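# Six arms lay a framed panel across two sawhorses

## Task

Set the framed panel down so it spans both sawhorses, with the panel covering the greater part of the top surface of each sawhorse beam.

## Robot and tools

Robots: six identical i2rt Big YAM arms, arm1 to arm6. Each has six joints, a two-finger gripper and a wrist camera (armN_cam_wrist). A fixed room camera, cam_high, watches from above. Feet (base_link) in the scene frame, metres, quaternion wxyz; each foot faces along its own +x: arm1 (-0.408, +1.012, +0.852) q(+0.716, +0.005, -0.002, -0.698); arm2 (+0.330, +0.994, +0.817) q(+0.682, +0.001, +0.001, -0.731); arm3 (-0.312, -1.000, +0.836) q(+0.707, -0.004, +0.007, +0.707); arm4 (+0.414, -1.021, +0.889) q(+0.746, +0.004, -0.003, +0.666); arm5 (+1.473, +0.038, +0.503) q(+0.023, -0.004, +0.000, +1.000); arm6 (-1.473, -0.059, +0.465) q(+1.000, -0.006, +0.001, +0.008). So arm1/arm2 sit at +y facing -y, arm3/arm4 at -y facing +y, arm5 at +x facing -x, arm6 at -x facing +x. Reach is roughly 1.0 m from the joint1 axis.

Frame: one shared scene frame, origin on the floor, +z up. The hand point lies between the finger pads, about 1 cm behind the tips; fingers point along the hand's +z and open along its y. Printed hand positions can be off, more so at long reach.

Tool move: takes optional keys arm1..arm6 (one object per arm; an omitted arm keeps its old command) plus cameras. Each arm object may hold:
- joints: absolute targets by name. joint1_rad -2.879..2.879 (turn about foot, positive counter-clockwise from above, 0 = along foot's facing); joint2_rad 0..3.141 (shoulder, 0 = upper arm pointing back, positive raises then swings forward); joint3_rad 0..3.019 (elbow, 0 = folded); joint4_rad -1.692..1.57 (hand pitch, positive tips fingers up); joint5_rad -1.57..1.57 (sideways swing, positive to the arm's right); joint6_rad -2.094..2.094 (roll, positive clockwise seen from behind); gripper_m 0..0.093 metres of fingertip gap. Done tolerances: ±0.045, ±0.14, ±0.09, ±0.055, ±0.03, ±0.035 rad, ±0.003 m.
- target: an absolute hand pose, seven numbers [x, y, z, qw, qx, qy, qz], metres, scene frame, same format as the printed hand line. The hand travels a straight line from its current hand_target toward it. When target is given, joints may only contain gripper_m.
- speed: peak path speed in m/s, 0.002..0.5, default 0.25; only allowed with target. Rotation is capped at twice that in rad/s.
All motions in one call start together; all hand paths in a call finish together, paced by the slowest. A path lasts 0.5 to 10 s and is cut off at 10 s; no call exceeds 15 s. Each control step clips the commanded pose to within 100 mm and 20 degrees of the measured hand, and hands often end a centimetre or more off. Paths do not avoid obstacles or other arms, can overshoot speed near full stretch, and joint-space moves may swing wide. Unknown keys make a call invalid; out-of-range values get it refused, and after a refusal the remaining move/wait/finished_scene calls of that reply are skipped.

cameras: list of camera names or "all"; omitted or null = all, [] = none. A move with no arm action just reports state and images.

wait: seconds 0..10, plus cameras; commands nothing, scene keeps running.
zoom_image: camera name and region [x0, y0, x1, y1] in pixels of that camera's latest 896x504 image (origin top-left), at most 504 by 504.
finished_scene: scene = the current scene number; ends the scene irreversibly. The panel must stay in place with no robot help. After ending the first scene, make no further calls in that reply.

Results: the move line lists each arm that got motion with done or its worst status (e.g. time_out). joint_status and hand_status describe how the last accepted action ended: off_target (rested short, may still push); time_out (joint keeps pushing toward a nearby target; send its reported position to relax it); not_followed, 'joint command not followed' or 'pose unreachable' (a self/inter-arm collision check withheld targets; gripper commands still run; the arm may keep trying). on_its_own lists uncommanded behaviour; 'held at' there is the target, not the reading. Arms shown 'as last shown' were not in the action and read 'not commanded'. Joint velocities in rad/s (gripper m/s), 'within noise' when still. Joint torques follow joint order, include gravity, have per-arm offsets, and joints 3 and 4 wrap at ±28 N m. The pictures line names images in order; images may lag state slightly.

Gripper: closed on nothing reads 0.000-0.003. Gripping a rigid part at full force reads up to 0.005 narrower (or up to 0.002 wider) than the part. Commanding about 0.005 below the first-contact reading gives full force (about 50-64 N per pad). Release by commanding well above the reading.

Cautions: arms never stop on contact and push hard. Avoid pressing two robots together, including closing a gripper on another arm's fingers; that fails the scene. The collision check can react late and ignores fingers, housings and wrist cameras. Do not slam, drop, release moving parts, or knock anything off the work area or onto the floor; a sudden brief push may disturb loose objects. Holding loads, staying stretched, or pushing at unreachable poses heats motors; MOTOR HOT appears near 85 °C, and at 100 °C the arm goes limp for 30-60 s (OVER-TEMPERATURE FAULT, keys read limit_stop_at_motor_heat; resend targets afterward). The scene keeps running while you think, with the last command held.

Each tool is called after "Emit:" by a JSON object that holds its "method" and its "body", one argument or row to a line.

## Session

Emit:
{"method": "move", "body": {

}}

Scene clock: 0.00 s.
Joint torques (N m): no reading
Heat: arm1: hottest joint2_rad 32 °C; arm2: hottest joint3_rad 31 °C; arm3: hottest joint2_rad 29 °C; arm4: hottest joint3_rad 30 °C; arm5: hottest joint1_rad 31 °C; arm6: hottest joint2_rad 30 °C.
Joint velocities: within noise
arm1.joint_positions: joint1_rad=+0.344 joint2_rad=+0.569 joint3_rad=+1.364 joint4_rad=-1.525 joint5_rad=-0.038 joint6_rad=+0.148 gripper_m=+0.09396
arm1.joint_status: not commanded
arm1.hand: x=-0.3377 y=+0.8338 z=+1.3515 quat_wxyz=(-0.364, -0.566, -0.716, +0.186) (m; scene frame)
arm1.hand_target: x=-0.3386 y=+0.8358 z=+1.3609 quat_wxyz=(-0.373, -0.563, -0.712, +0.191) (m; scene frame)
arm1.hand_status: not commanded
arm2.joint_positions: joint1_rad=-0.190 joint2_rad=+0.562 joint3_rad=+1.331 joint4_rad=-1.258 joint5_rad=+0.094 joint6_rad=+0.464 gripper_m=+0.09396
arm2.joint_status: not commanded
arm2.hand: x=+0.2552 y=+0.7745 z=+1.3556 quat_wxyz=(-0.373, -0.791, -0.331, +0.355) (m; scene frame)
arm2.hand_target: x=+0.2559 y=+0.7771 z=+1.3669 quat_wxyz=(-0.382, -0.785, -0.328, +0.362) (m; scene frame)
arm2.hand_status: not commanded
arm3.joint_positions: joint1_rad=-0.157 joint2_rad=+0.594 joint3_rad=+1.429 joint4_rad=-1.192 joint5_rad=+0.129 joint6_rad=-0.180 gripper_m=+0.09396
arm3.joint_status: not commanded
arm3.hand: x=-0.2493 y=-0.7633 z=+1.4275 quat_wxyz=(-0.489, +0.564, -0.603, -0.283) (m; scene frame)
arm3.hand_target: x=-0.2498 y=-0.7667 z=+1.4377 quat_wxyz=(-0.496, +0.558, -0.599, -0.289) (m; scene frame)
arm3.hand_status: not commanded
arm4.joint_positions: joint1_rad=+0.149 joint2_rad=+0.558 joint3_rad=+1.347 joint4_rad=-1.435 joint5_rad=-0.236 joint6_rad=-0.140 gripper_m=+0.09396
arm4.joint_status: not commanded
arm4.hand: x=+0.3668 y=-0.8273 z=+1.4035 quat_wxyz=(-0.261, +0.714, -0.529, -0.377) (m; scene frame)
arm4.hand_target: x=+0.3668 y=-0.8296 z=+1.4166 quat_wxyz=(-0.272, +0.710, -0.523, -0.386) (m; scene frame)
arm4.hand_status: not commanded
arm5.joint_positions: joint1_rad=+0.092 joint2_rad=+0.451 joint3_rad=+1.425 joint4_rad=-1.463 joint5_rad=+0.219 joint6_rad=+0.420 gripper_m=+0.09396
arm5.joint_status: not commanded
arm5.hand: x=+1.3263 y=+0.0695 z=+1.0598 quat_wxyz=(+0.026, +0.829, -0.214, -0.516) (m; scene frame)
arm5.hand_target: x=+1.3306 y=+0.0696 z=+1.0680 quat_wxyz=(+0.029, +0.823, -0.214, -0.525) (m; scene frame)
arm5.hand_status: not commanded
arm6.joint_positions: joint1_rad=-0.266 joint2_rad=+0.569 joint3_rad=+1.403 joint4_rad=-1.229 joint5_rad=+0.256 joint6_rad=-0.102 gripper_m=+0.09396
arm6.joint_status: not commanded
arm6.hand: x=-1.2702 y=-0.1502 z=+1.0468 quat_wxyz=(-0.523, -0.129, -0.817, +0.206) (m; scene frame)
arm6.hand_target: x=-1.2732 y=-0.1493 z=+1.0588 quat_wxyz=(-0.534, -0.129, -0.810, +0.207) (m; scene frame)
arm6.hand_status: not commanded
pictures: arm1_cam_wrist, arm2_cam_wrist, arm3_cam_wrist, arm4_cam_wrist, arm5_cam_wrist, arm6_cam_wrist, cam_high

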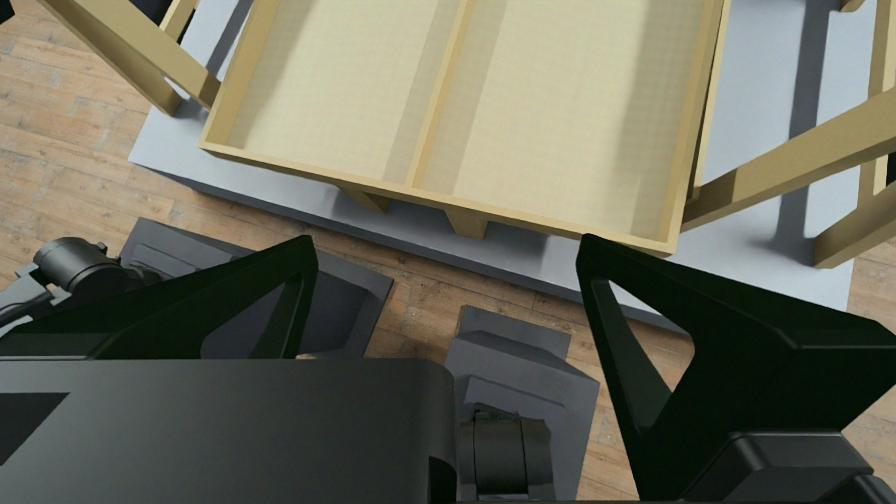

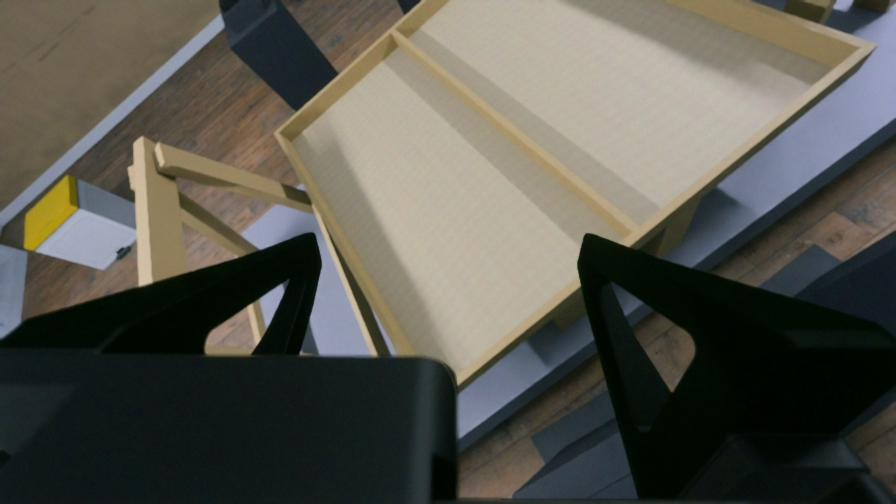

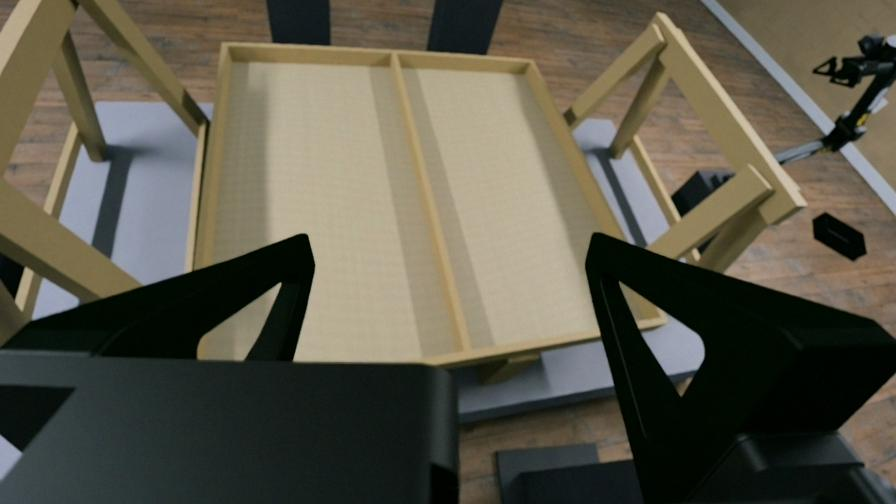

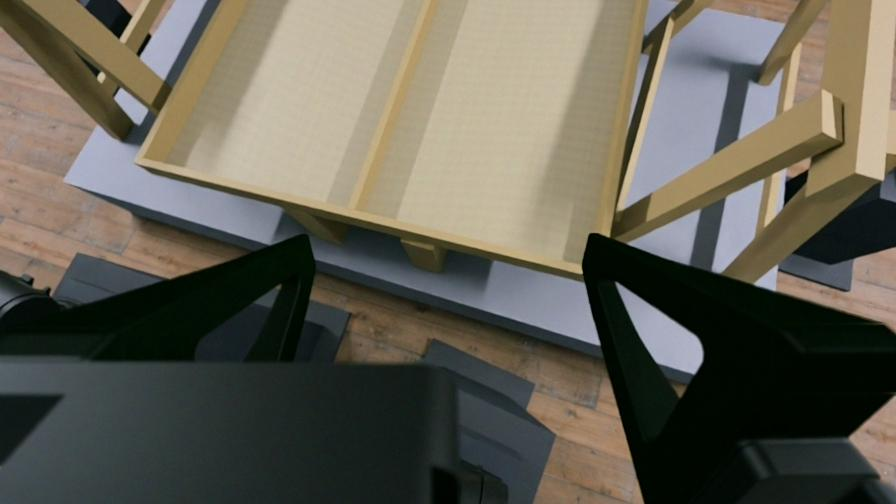

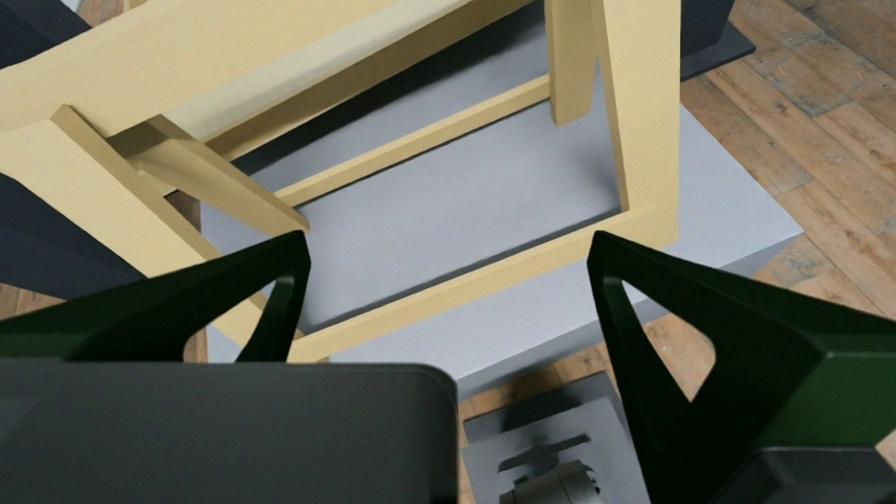

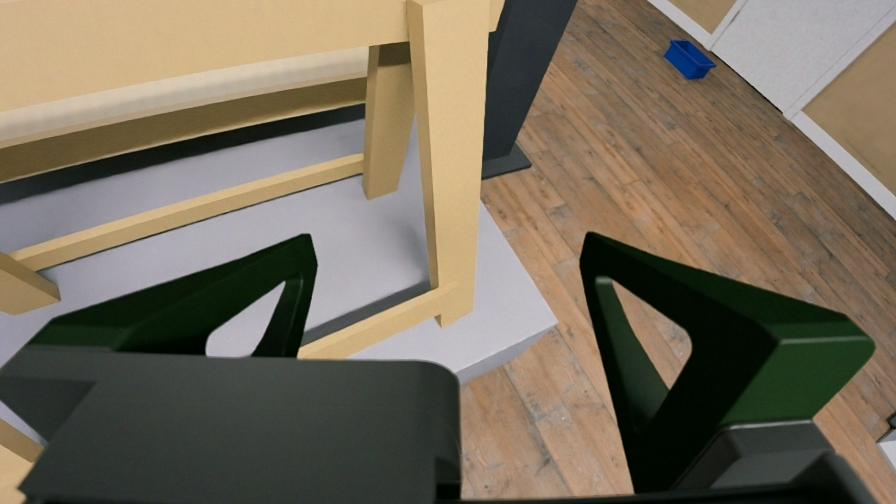

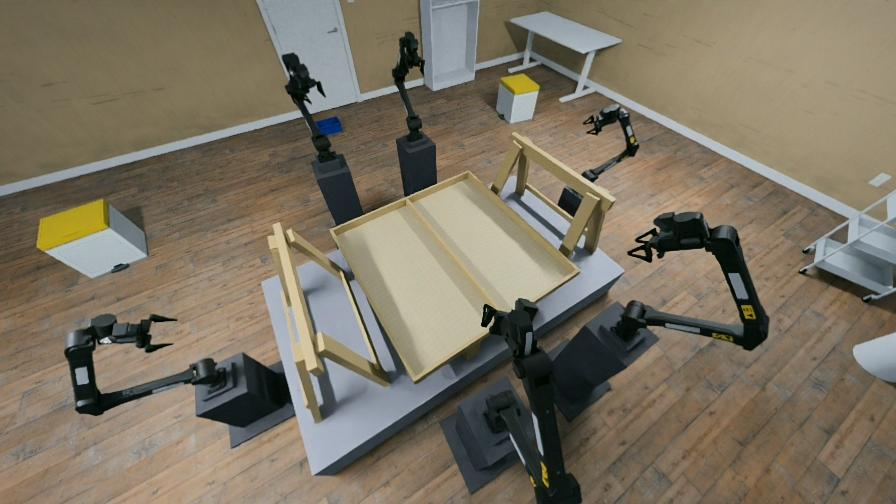

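Emit:
{"method": "move", "body": {
  "arm1": {"target":[-0.4,0.575,0.8,0,0.9996,0.028,0]},
  "arm2": {"target":[0.33,0.6,0.8,0,-0.028,0.9996,0]},
  "arm3": {"target":[-0.32,-0.6,0.8,0,0.9996,0.028,0]},
  "arm4": {"target":[0.4,-0.57,0.8,0,-0.028,0.9996,0]},
  "arm5": {"target":[1.1,0.03,1.1,0,0.945,0,-0.326]},
  "arm6": {"target":[-1.1,-0.05,1.1,-0.37,0.0,-0.929,0]}
}}

Scene clock: 6.27 s.
Joint torques (N m): arm1=[-0.21 -12.34 7.91 0.76 0.14 0] | arm2=[-0.44 -7.36 8.81 0.58 0.12 -0.11] | arm3=[0.5 -12.4 8.64 0.79 -0.07 -0.25] | arm4=[0.5 -11.58 7.94 -0.01 0.01 0.18] | arm5=[1.08 -5.42 14.28 1.2 -0.1 -0.07] | arm6=[2.43 -4.54 9.61 1.11 0 -0.05]
Heat: arm1: hottest joint2_rad 32 °C; arm2: hottest joint3_rad 31 °C; arm3: hottest joint2_rad 29 °C; arm4: hottest joint3_rad 30 °C; arm5: hottest joint1_rad 31 °C; arm6: hottest joint2_rad 30 °C.
move: arm1 off_target; arm2 off_target; arm3 off_target; arm4 off_target; arm5 off_target; arm6 off_target
Joint velocities: within noise
arm1.joint_positions: joint1_rad=+0.005 joint2_rad=+1.791 joint3_rad=+0.950 joint4_rad=-0.738 joint5_rad=+0.012 joint6_rad=+1.528 gripper_m=+0.09396
arm1.joint_status: not commanded
arm1.hand: x=-0.3973 y=+0.5894 z=+0.8033 quat_wxyz=(+0.006, -0.999, -0.036, +0.001) (m; scene frame)
arm1.hand_target: x=-0.4000 y=+0.5755 z=+0.8002 quat_wxyz=(+0.000, -1.000, -0.028, +0.000) (m; scene frame)
arm1.hand_status: off_target (0.015 m and 1.2 deg from the pose sent, 0.612 m and 108.3 deg at the start)
arm2.joint_positions: joint1_rad=+0.062 joint2_rad=+1.640 joint3_rad=+0.835 joint4_rad=-0.795 joint5_rad=-0.002 joint6_rad=-1.615 gripper_m=+0.09397
arm2.joint_status: not commanded
arm2.hand: x=+0.3276 y=+0.6205 z=+0.7966 quat_wxyz=(-0.001, +0.019, -1.000, -0.015) (m; scene frame)
arm2.hand_target: x=+0.3301 y=+0.6006 z=+0.8005 quat_wxyz=(+0.000, +0.028, -1.000, +0.000) (m; scene frame)
arm2.hand_status: off_target (0.021 m and 2.0 deg from the pose sent, 0.587 m and 144.0 deg at the start)
arm3.joint_positions: joint1_rad=+0.010 joint2_rad=+1.679 joint3_rad=+0.837 joint4_rad=-0.742 joint5_rad=+0.003 joint6_rad=-1.590 gripper_m=+0.09397
arm3.joint_status: not commanded
arm3.hand: x=-0.3146 y=-0.6190 z=+0.7966 quat_wxyz=(+0.014, +1.000, +0.014, -0.001) (m; scene frame)
arm3.hand_target: x=-0.3201 y=-0.6006 z=+0.8005 quat_wxyz=(+0.000, +1.000, +0.028, +0.000) (m; scene frame)
arm3.hand_status: off_target (0.020 m and 2.3 deg from the pose sent, 0.652 m and 113.7 deg at the start)
arm4.joint_positions: joint1_rad=+0.151 joint2_rad=+1.932 joint3_rad=+0.977 joint4_rad=-0.661 joint5_rad=+0.003 joint6_rad=+1.535 gripper_m=+0.09396
arm4.joint_status: not commanded
arm4.hand: x=+0.3980 y=-0.5919 z=+0.7938 quat_wxyz=(-0.001, +0.037, -0.999, +0.018) (m; scene frame)
arm4.hand_target: x=+0.4002 y=-0.5706 z=+0.8006 quat_wxyz=(+0.000, +0.028, -1.000, +0.000) (m; scene frame)
arm4.hand_status: off_target (0.023 m and 2.3 deg from the pose sent, 0.657 m and 113.5 deg at the start)
arm5.joint_positions: joint1_rad=+0.070 joint2_rad=+1.187 joint3_rad=+1.975 joint4_rad=-1.681 joint5_rad=+0.021 joint6_rad=+0.037 gripper_m=+0.09396
arm5.joint_status: not commanded
arm5.hand: x=+1.1002 y=+0.0331 z=+1.0843 quat_wxyz=(+0.000, +0.944, -0.010, -0.328) (m; scene frame)
arm5.hand_target: x=+1.1004 y=+0.0300 z=+1.0993 quat_wxyz=(+0.000, +0.940, +0.000, -0.341) (m; scene frame)
arm5.hand_status: off_target (0.016 m and 1.1 deg from the pose sent, 0.233 m and 35.7 deg at the start; a joint's target at an end of its range on 35 of 179 steps)
arm6.joint_positions: joint1_rad=-0.020 joint2_rad=+1.214 joint3_rad=+2.084 joint4_rad=-1.669 joint5_rad=-0.003 joint6_rad=+0.007 gripper_m=+0.09396
arm6.joint_status: not commanded
arm6.hand: x=-1.0993 y=-0.0536 z=+1.0873 quat_wxyz=(-0.376, -0.002, -0.927, +0.003) (m; scene frame)
arm6.hand_target: x=-1.1003 y=-0.0501 z=+1.0993 quat_wxyz=(-0.385, +0.000, -0.923, +0.000) (m; scene frame)
arm6.hand_status: off_target (0.013 m and 0.8 deg from the pose sent, 0.205 m and 35.4 deg at the start; a joint's target at an end of its range on 36 of 179 steps)
pictures: arm1_cam_wrist, arm2_cam_wrist, arm3_cam_wrist, arm4_cam_wrist, arm5_cam_wrist, arm6_cam_wrist, cam_high

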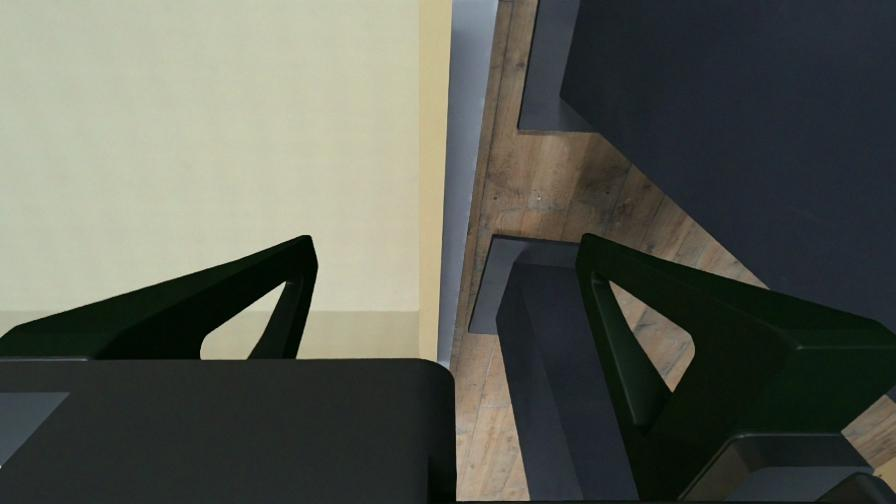

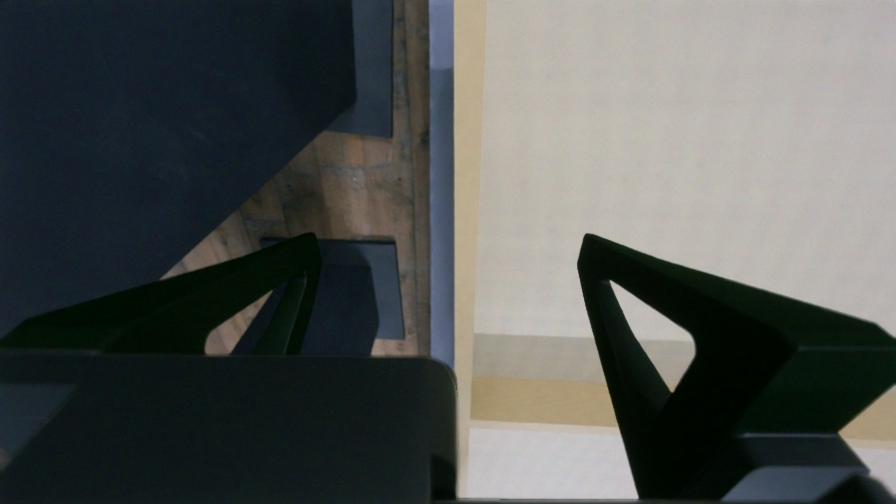

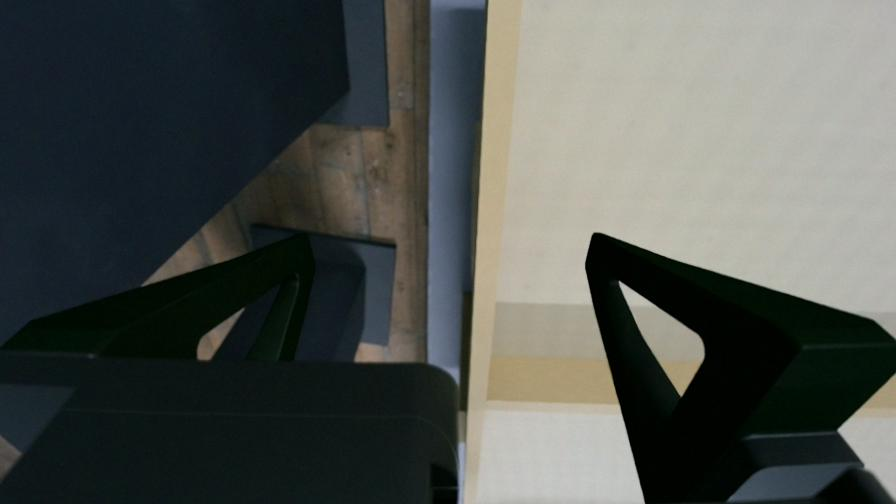

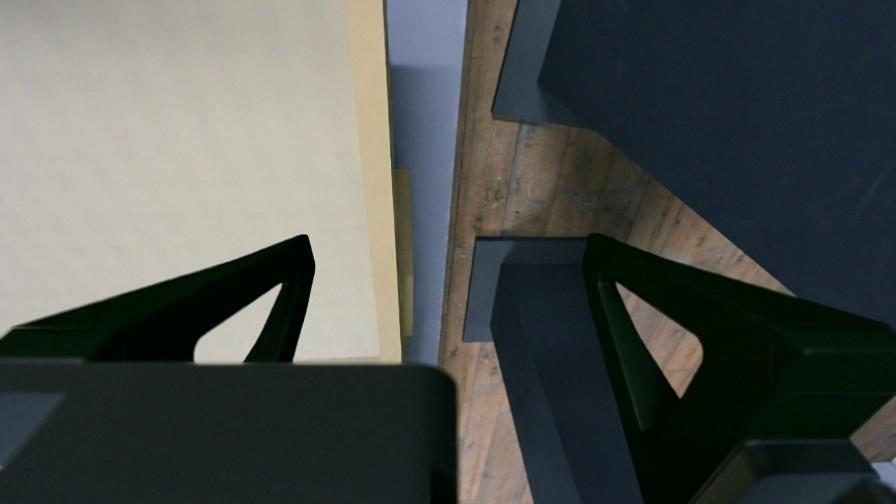

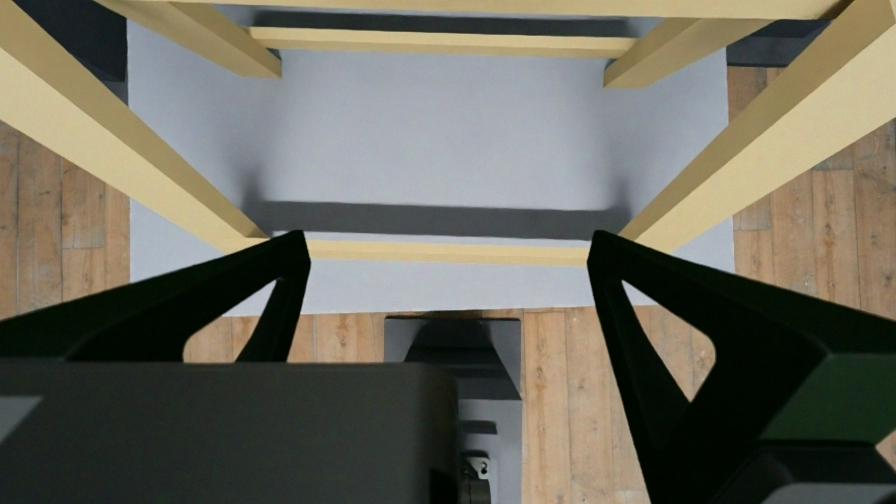

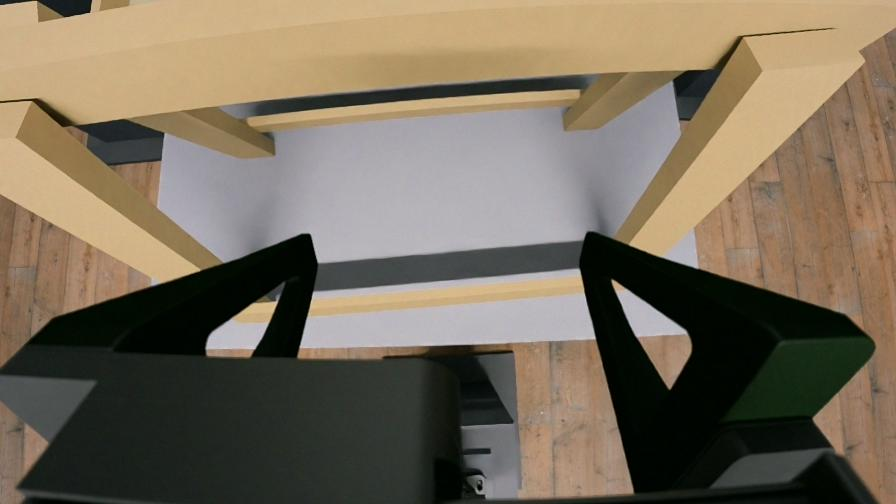

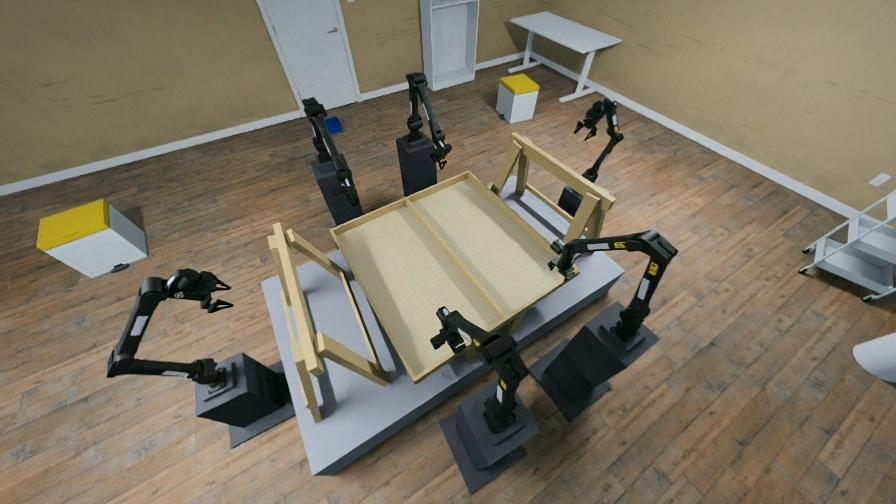

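Emit:
{"method": "move", "body": {
  "arm1": {"target":[-0.4,0.575,0.66,0,0.9997,0.025,0],"speed":0.15},
  "arm2": {"target":[0.33,0.604,0.66,0,-0.025,0.9997,0],"speed":0.15},
  "arm3": {"target":[-0.32,-0.584,0.66,0,0.9997,0.025,0],"speed":0.15},
  "arm4": {"target":[0.4,-0.538,0.66,0,-0.025,0.9997,0],"speed":0.15},
  "cameras": ["arm1_cam_wrist","arm2_cam_wrist","arm3_cam_wrist","arm4_cam_wrist"]
}}

Scene clock: 8.57 s.
Joint torques (N m): arm1=[-0.32 -14.1 4.63 0.91 0.14 0] | arm2=[-0.44 -9.29 3.79 0.69 0.11 -0.06] | arm3=[0.32 -15.09 5.26 0.88 -0.07 -0.22] | arm4=[0.38 -14.1 5.29 0.21 0 0.15] | arm5=[1.03 -5.42 14.28 1.21 -0.11 -0.06] | arm6=[2.43 -4.54 9.61 1.11 0 -0.05]
Heat: arm1: hottest joint2_rad 32 °C; arm2: hottest joint3_rad 31 °C; arm3: hottest joint2_rad 29 °C; arm4: hottest joint3_rad 30 °C; arm5: hottest joint3_rad 32 °C; arm6: hottest joint2_rad 30 °C.
move: arm1 off_target; arm2 done; arm3 off_target; arm4 off_target
Joint velocities: within noise
arm1.joint_positions: joint1_rad=+0.003 joint2_rad=+2.129 joint3_rad=+0.968 joint4_rad=-0.410 joint5_rad=+0.012 joint6_rad=+1.531 gripper_m=+0.09396
arm1.joint_status: not commanded
arm1.hand: x=-0.3965 y=+0.5809 z=+0.6682 quat_wxyz=(+0.002, -0.999, -0.034, +0.001) (m; scene frame)
arm1.hand_target: x=-0.4000 y=+0.5752 z=+0.6603 quat_wxyz=(+0.000, -1.000, -0.025, +0.000) (m; scene frame)
arm1.hand_status: off_target (0.011 m and 1.0 deg from the pose sent, 0.144 m and 1.5 deg at the start)
arm2.joint_positions: joint1_rad=+0.062 joint2_rad=+1.989 joint3_rad=+0.825 joint4_rad=-0.401 joint5_rad=-0.002 joint6_rad=-1.615 gripper_m=+0.09398
arm2.joint_status: not commanded
arm2.hand: x=+0.3274 y=+0.6040 z=+0.6661 quat_wxyz=(-0.001, +0.019, -1.000, +0.002) (m; scene frame)
arm2.hand_target: x=+0.3300 y=+0.6039 z=+0.6602 quat_wxyz=(+0.000, +0.025, -1.000, +0.000) (m; scene frame)
arm2.hand_status: done (0.007 m and 0.7 deg from the pose sent, 0.138 m and 1.9 deg at the start)
arm3.joint_positions: joint1_rad=+0.010 joint2_rad=+2.058 joint3_rad=+0.885 joint4_rad=-0.399 joint5_rad=+0.003 joint6_rad=-1.590 gripper_m=+0.09397
arm3.joint_status: not commanded
arm3.hand: x=-0.3156 y=-0.5956 z=+0.6628 quat_wxyz=(+0.008, +1.000, +0.015, -0.001) (m; scene frame)
arm3.hand_target: x=-0.3200 y=-0.5844 z=+0.6602 quat_wxyz=(+0.000, +1.000, +0.025, +0.000) (m; scene frame)
arm3.hand_status: off_target (0.013 m and 1.5 deg from the pose sent, 0.141 m and 2.1 deg at the start)
arm4.joint_positions: joint1_rad=+0.150 joint2_rad=+2.309 joint3_rad=+1.133 joint4_rad=-0.436 joint5_rad=+0.003 joint6_rad=+1.539 gripper_m=+0.09396
arm4.joint_status: not commanded
arm4.hand: x=+0.3970 y=-0.5558 z=+0.6573 quat_wxyz=(-0.001, +0.035, -0.999, +0.016) (m; scene frame)
arm4.hand_target: x=+0.4000 y=-0.5384 z=+0.6604 quat_wxyz=(+0.000, +0.025, -1.000, +0.000) (m; scene frame)
arm4.hand_status: off_target (0.018 m and 2.2 deg from the pose sent, 0.144 m and 2.5 deg at the start)
arm5, arm6: as last shown
arm5.joint_positions: joint1_rad=+0.070 joint2_rad=+1.187 joint3_rad=+1.975 joint4_rad=-1.681 joint5_rad=+0.021 joint6_rad=+0.036 gripper_m=+0.09396
arm5.hand: x=+1.1002 y=+0.0331 z=+1.0843 quat_wxyz=(+0.000, +0.945, -0.010, -0.328) (m; scene frame)
arm6.hand: x=-1.0994 y=-0.0536 z=+1.0873 quat_wxyz=(-0.375, -0.002, -0.927, +0.003) (m; scene frame)
pictures: arm1_cam_wrist, arm2_cam_wrist, arm3_cam_wrist, arm4_cam_wrist

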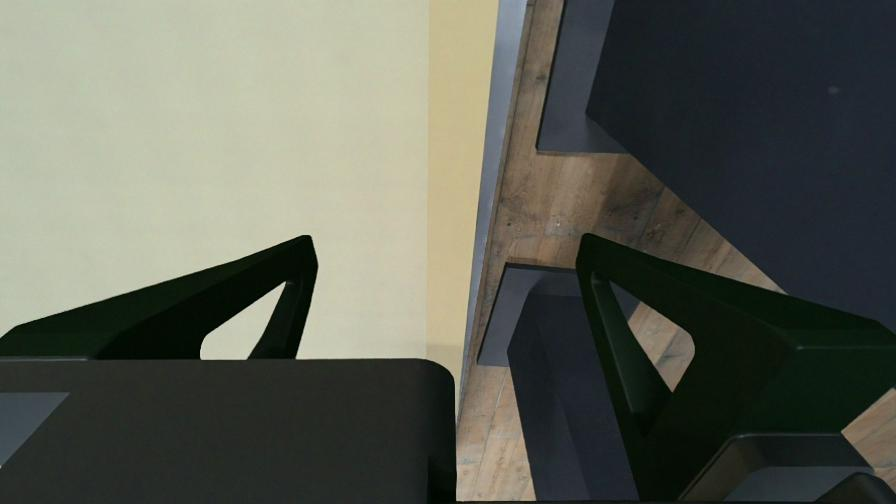

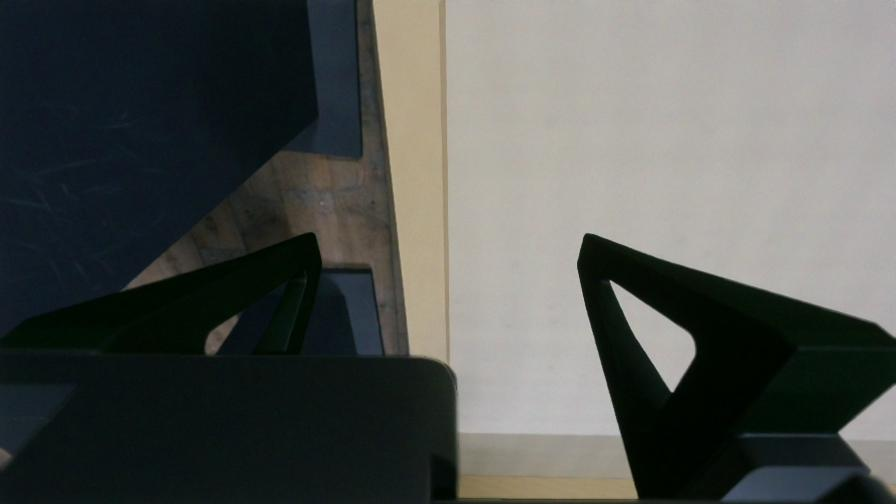

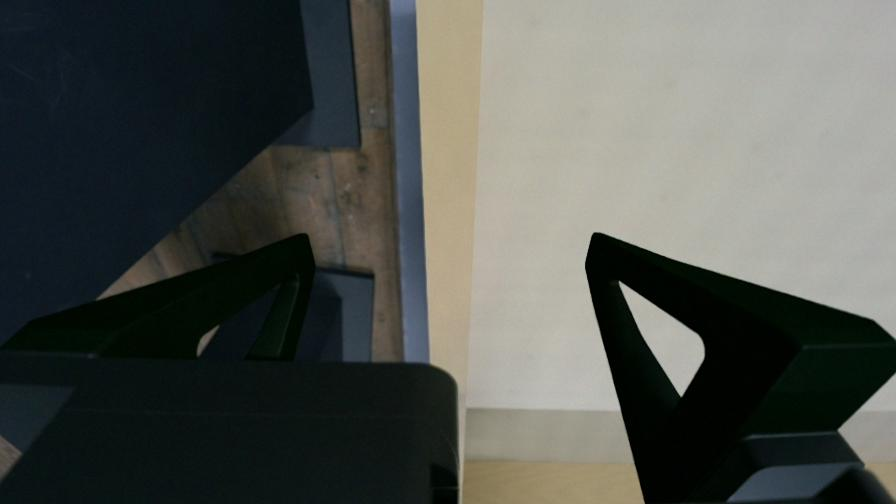

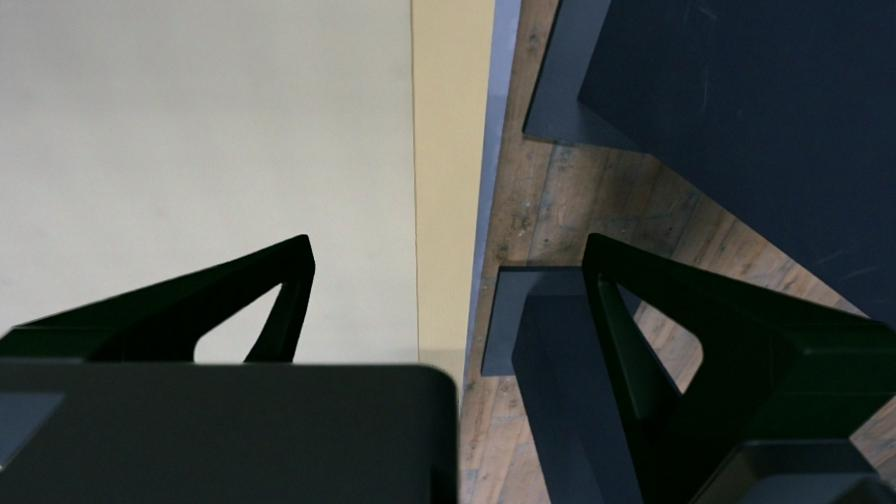

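Emit:
{"method": "move", "body": {
  "arm1": {"target":[-0.4,0.581,0.58,0,0.9997,0.025,0],"speed":0.1},
  "arm2": {"target":[0.33,0.614,0.576,0,-0.025,0.9997,0],"speed":0.1},
  "arm3": {"target":[-0.32,-0.588,0.576,0,0.9997,0.025,0],"speed":0.1},
  "arm4": {"target":[0.4,-0.546,0.584,0,-0.025,0.9997,0],"speed":0.1},
  "cameras": ["arm1_cam_wrist","arm2_cam_wrist","arm3_cam_wrist","arm4_cam_wrist"]
}}

Scene clock: 10.57 s.
Joint torques (N m): arm1=[-0.32 -14.45 3.08 0.94 0.14 -0.01] | arm2=[-0.44 -9.41 3.43 0.9 0.11 -0.06] | arm3=[0.26 -16.03 3.34 0.9 -0.07 -0.23] | arm4=[0.44 -11.75 5.01 0.94 0.04 0.16] | arm5=[1.08 -5.36 14.28 1.21 -0.1 -0.06] | arm6=[2.49 -4.54 9.59 1.13 0 -0.05]
Heat: arm1: hottest joint2_rad 32 °C; arm2: hottest joint3_rad 31 °C; arm3: hottest joint2_rad 29 °C; arm4: hottest joint3_rad 30 °C; arm5: hottest joint3_rad 32 °C; arm6: hottest joint2_rad 30 °C.
move: arm1 off_target; arm2 off_target; arm3 done; arm4 off_target
Joint velocities: within noise
arm1.joint_positions: joint1_rad=+0.001 joint2_rad=+2.333 joint3_rad=+1.022 joint4_rad=-0.252 joint5_rad=+0.012 joint6_rad=+1.531 gripper_m=+0.09396
arm1.joint_status: not commanded
arm1.hand: x=-0.3964 y=+0.5809 z=+0.5913 quat_wxyz=(-0.002, -0.999, -0.033, +0.001) (m; scene frame)
arm1.hand_target: x=-0.4000 y=+0.5812 z=+0.5803 quat_wxyz=(+0.000, -1.000, -0.025, +0.000) (m; scene frame)
arm1.hand_status: off_target (0.012 m and 0.9 deg from the pose sent, 0.088 m and 1.0 deg at the start)
arm2.joint_positions: joint1_rad=+0.062 joint2_rad=+2.221 joint3_rad=+0.832 joint4_rad=-0.196 joint5_rad=-0.002 joint6_rad=-1.615 gripper_m=+0.09398
arm2.joint_status: not commanded
arm2.hand: x=+0.3275 y=+0.6238 z=+0.5831 quat_wxyz=(-0.001, +0.019, -1.000, -0.008) (m; scene frame)
arm2.hand_target: x=+0.3300 y=+0.6142 z=+0.5764 quat_wxyz=(+0.000, +0.025, -1.000, +0.000) (m; scene frame)
arm2.hand_status: off_target (0.012 m and 1.2 deg from the pose sent, 0.091 m and 0.7 deg at the start)
arm3.joint_positions: joint1_rad=+0.010 joint2_rad=+2.286 joint3_rad=+0.944 joint4_rad=-0.221 joint5_rad=+0.003 joint6_rad=-1.590 gripper_m=+0.09397
arm3.joint_status: not commanded
arm3.hand: x=-0.3160 y=-0.5937 z=+0.5814 quat_wxyz=(+0.004, +1.000, +0.014, -0.001) (m; scene frame)
arm3.hand_target: x=-0.3200 y=-0.5883 z=+0.5761 quat_wxyz=(+0.000, +1.000, +0.025, +0.000) (m; scene frame)
arm3.hand_status: done (0.009 m and 1.3 deg from the pose sent, 0.087 m and 1.5 deg at the start)
arm4.joint_positions: joint1_rad=+0.150 joint2_rad=+2.457 joint3_rad=+1.178 joint4_rad=-0.325 joint5_rad=+0.002 joint6_rad=+1.540 gripper_m=+0.09396
arm4.joint_status: not commanded
arm4.hand: x=+0.3971 y=-0.5586 z=+0.5966 quat_wxyz=(-0.001, +0.034, -0.999, +0.012) (m; scene frame)
arm4.hand_target: x=+0.4001 y=-0.5466 z=+0.5847 quat_wxyz=(+0.000, +0.025, -1.000, +0.000) (m; scene frame)
arm4.hand_status: off_target (0.018 m and 1.7 deg from the pose sent, 0.074 m and 2.1 deg at the start)
arm5, arm6: as last shown
pictures: arm1_cam_wrist, arm2_cam_wrist, arm3_cam_wrist, arm4_cam_wrist

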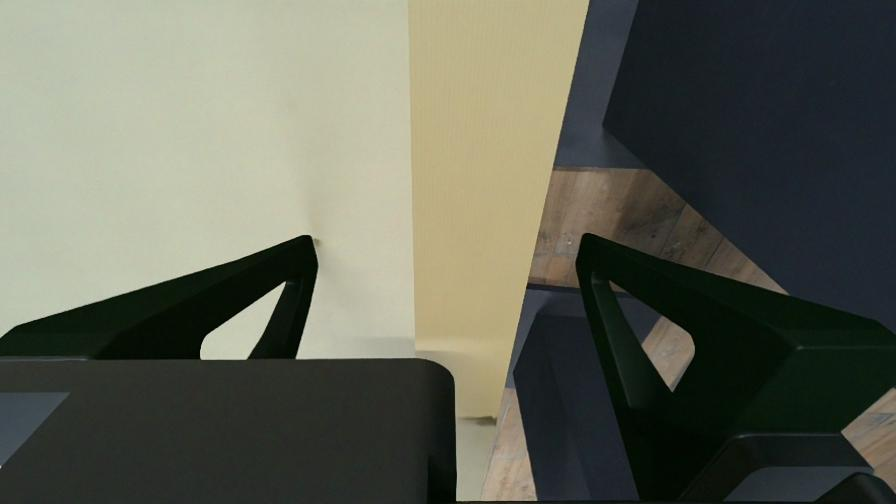

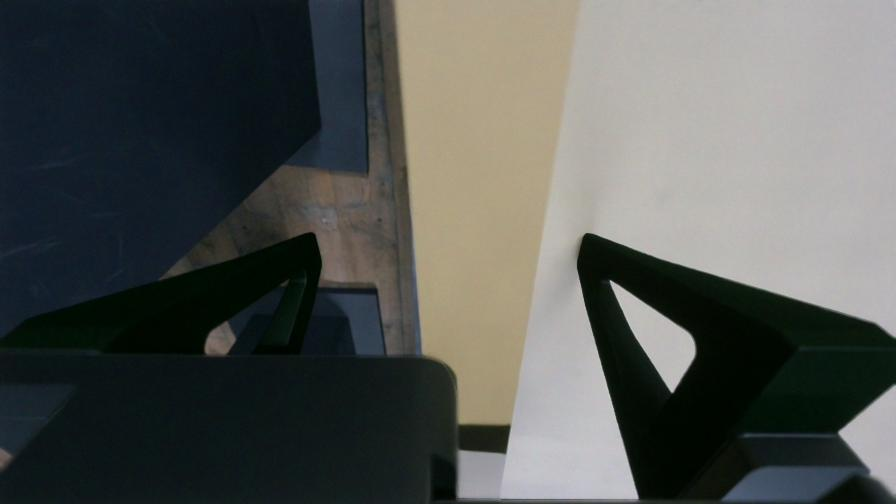

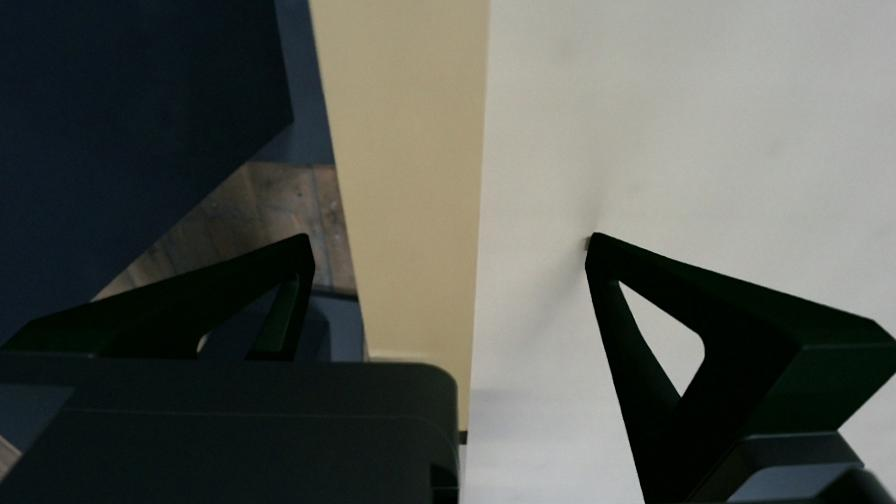

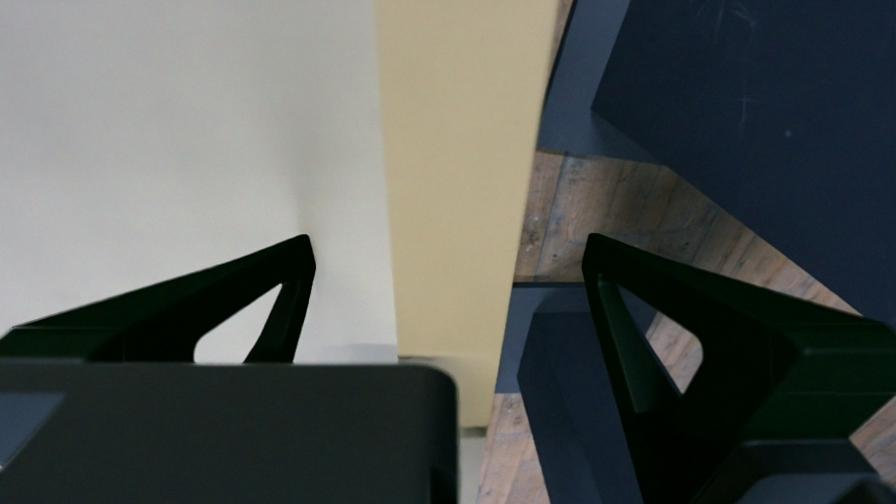

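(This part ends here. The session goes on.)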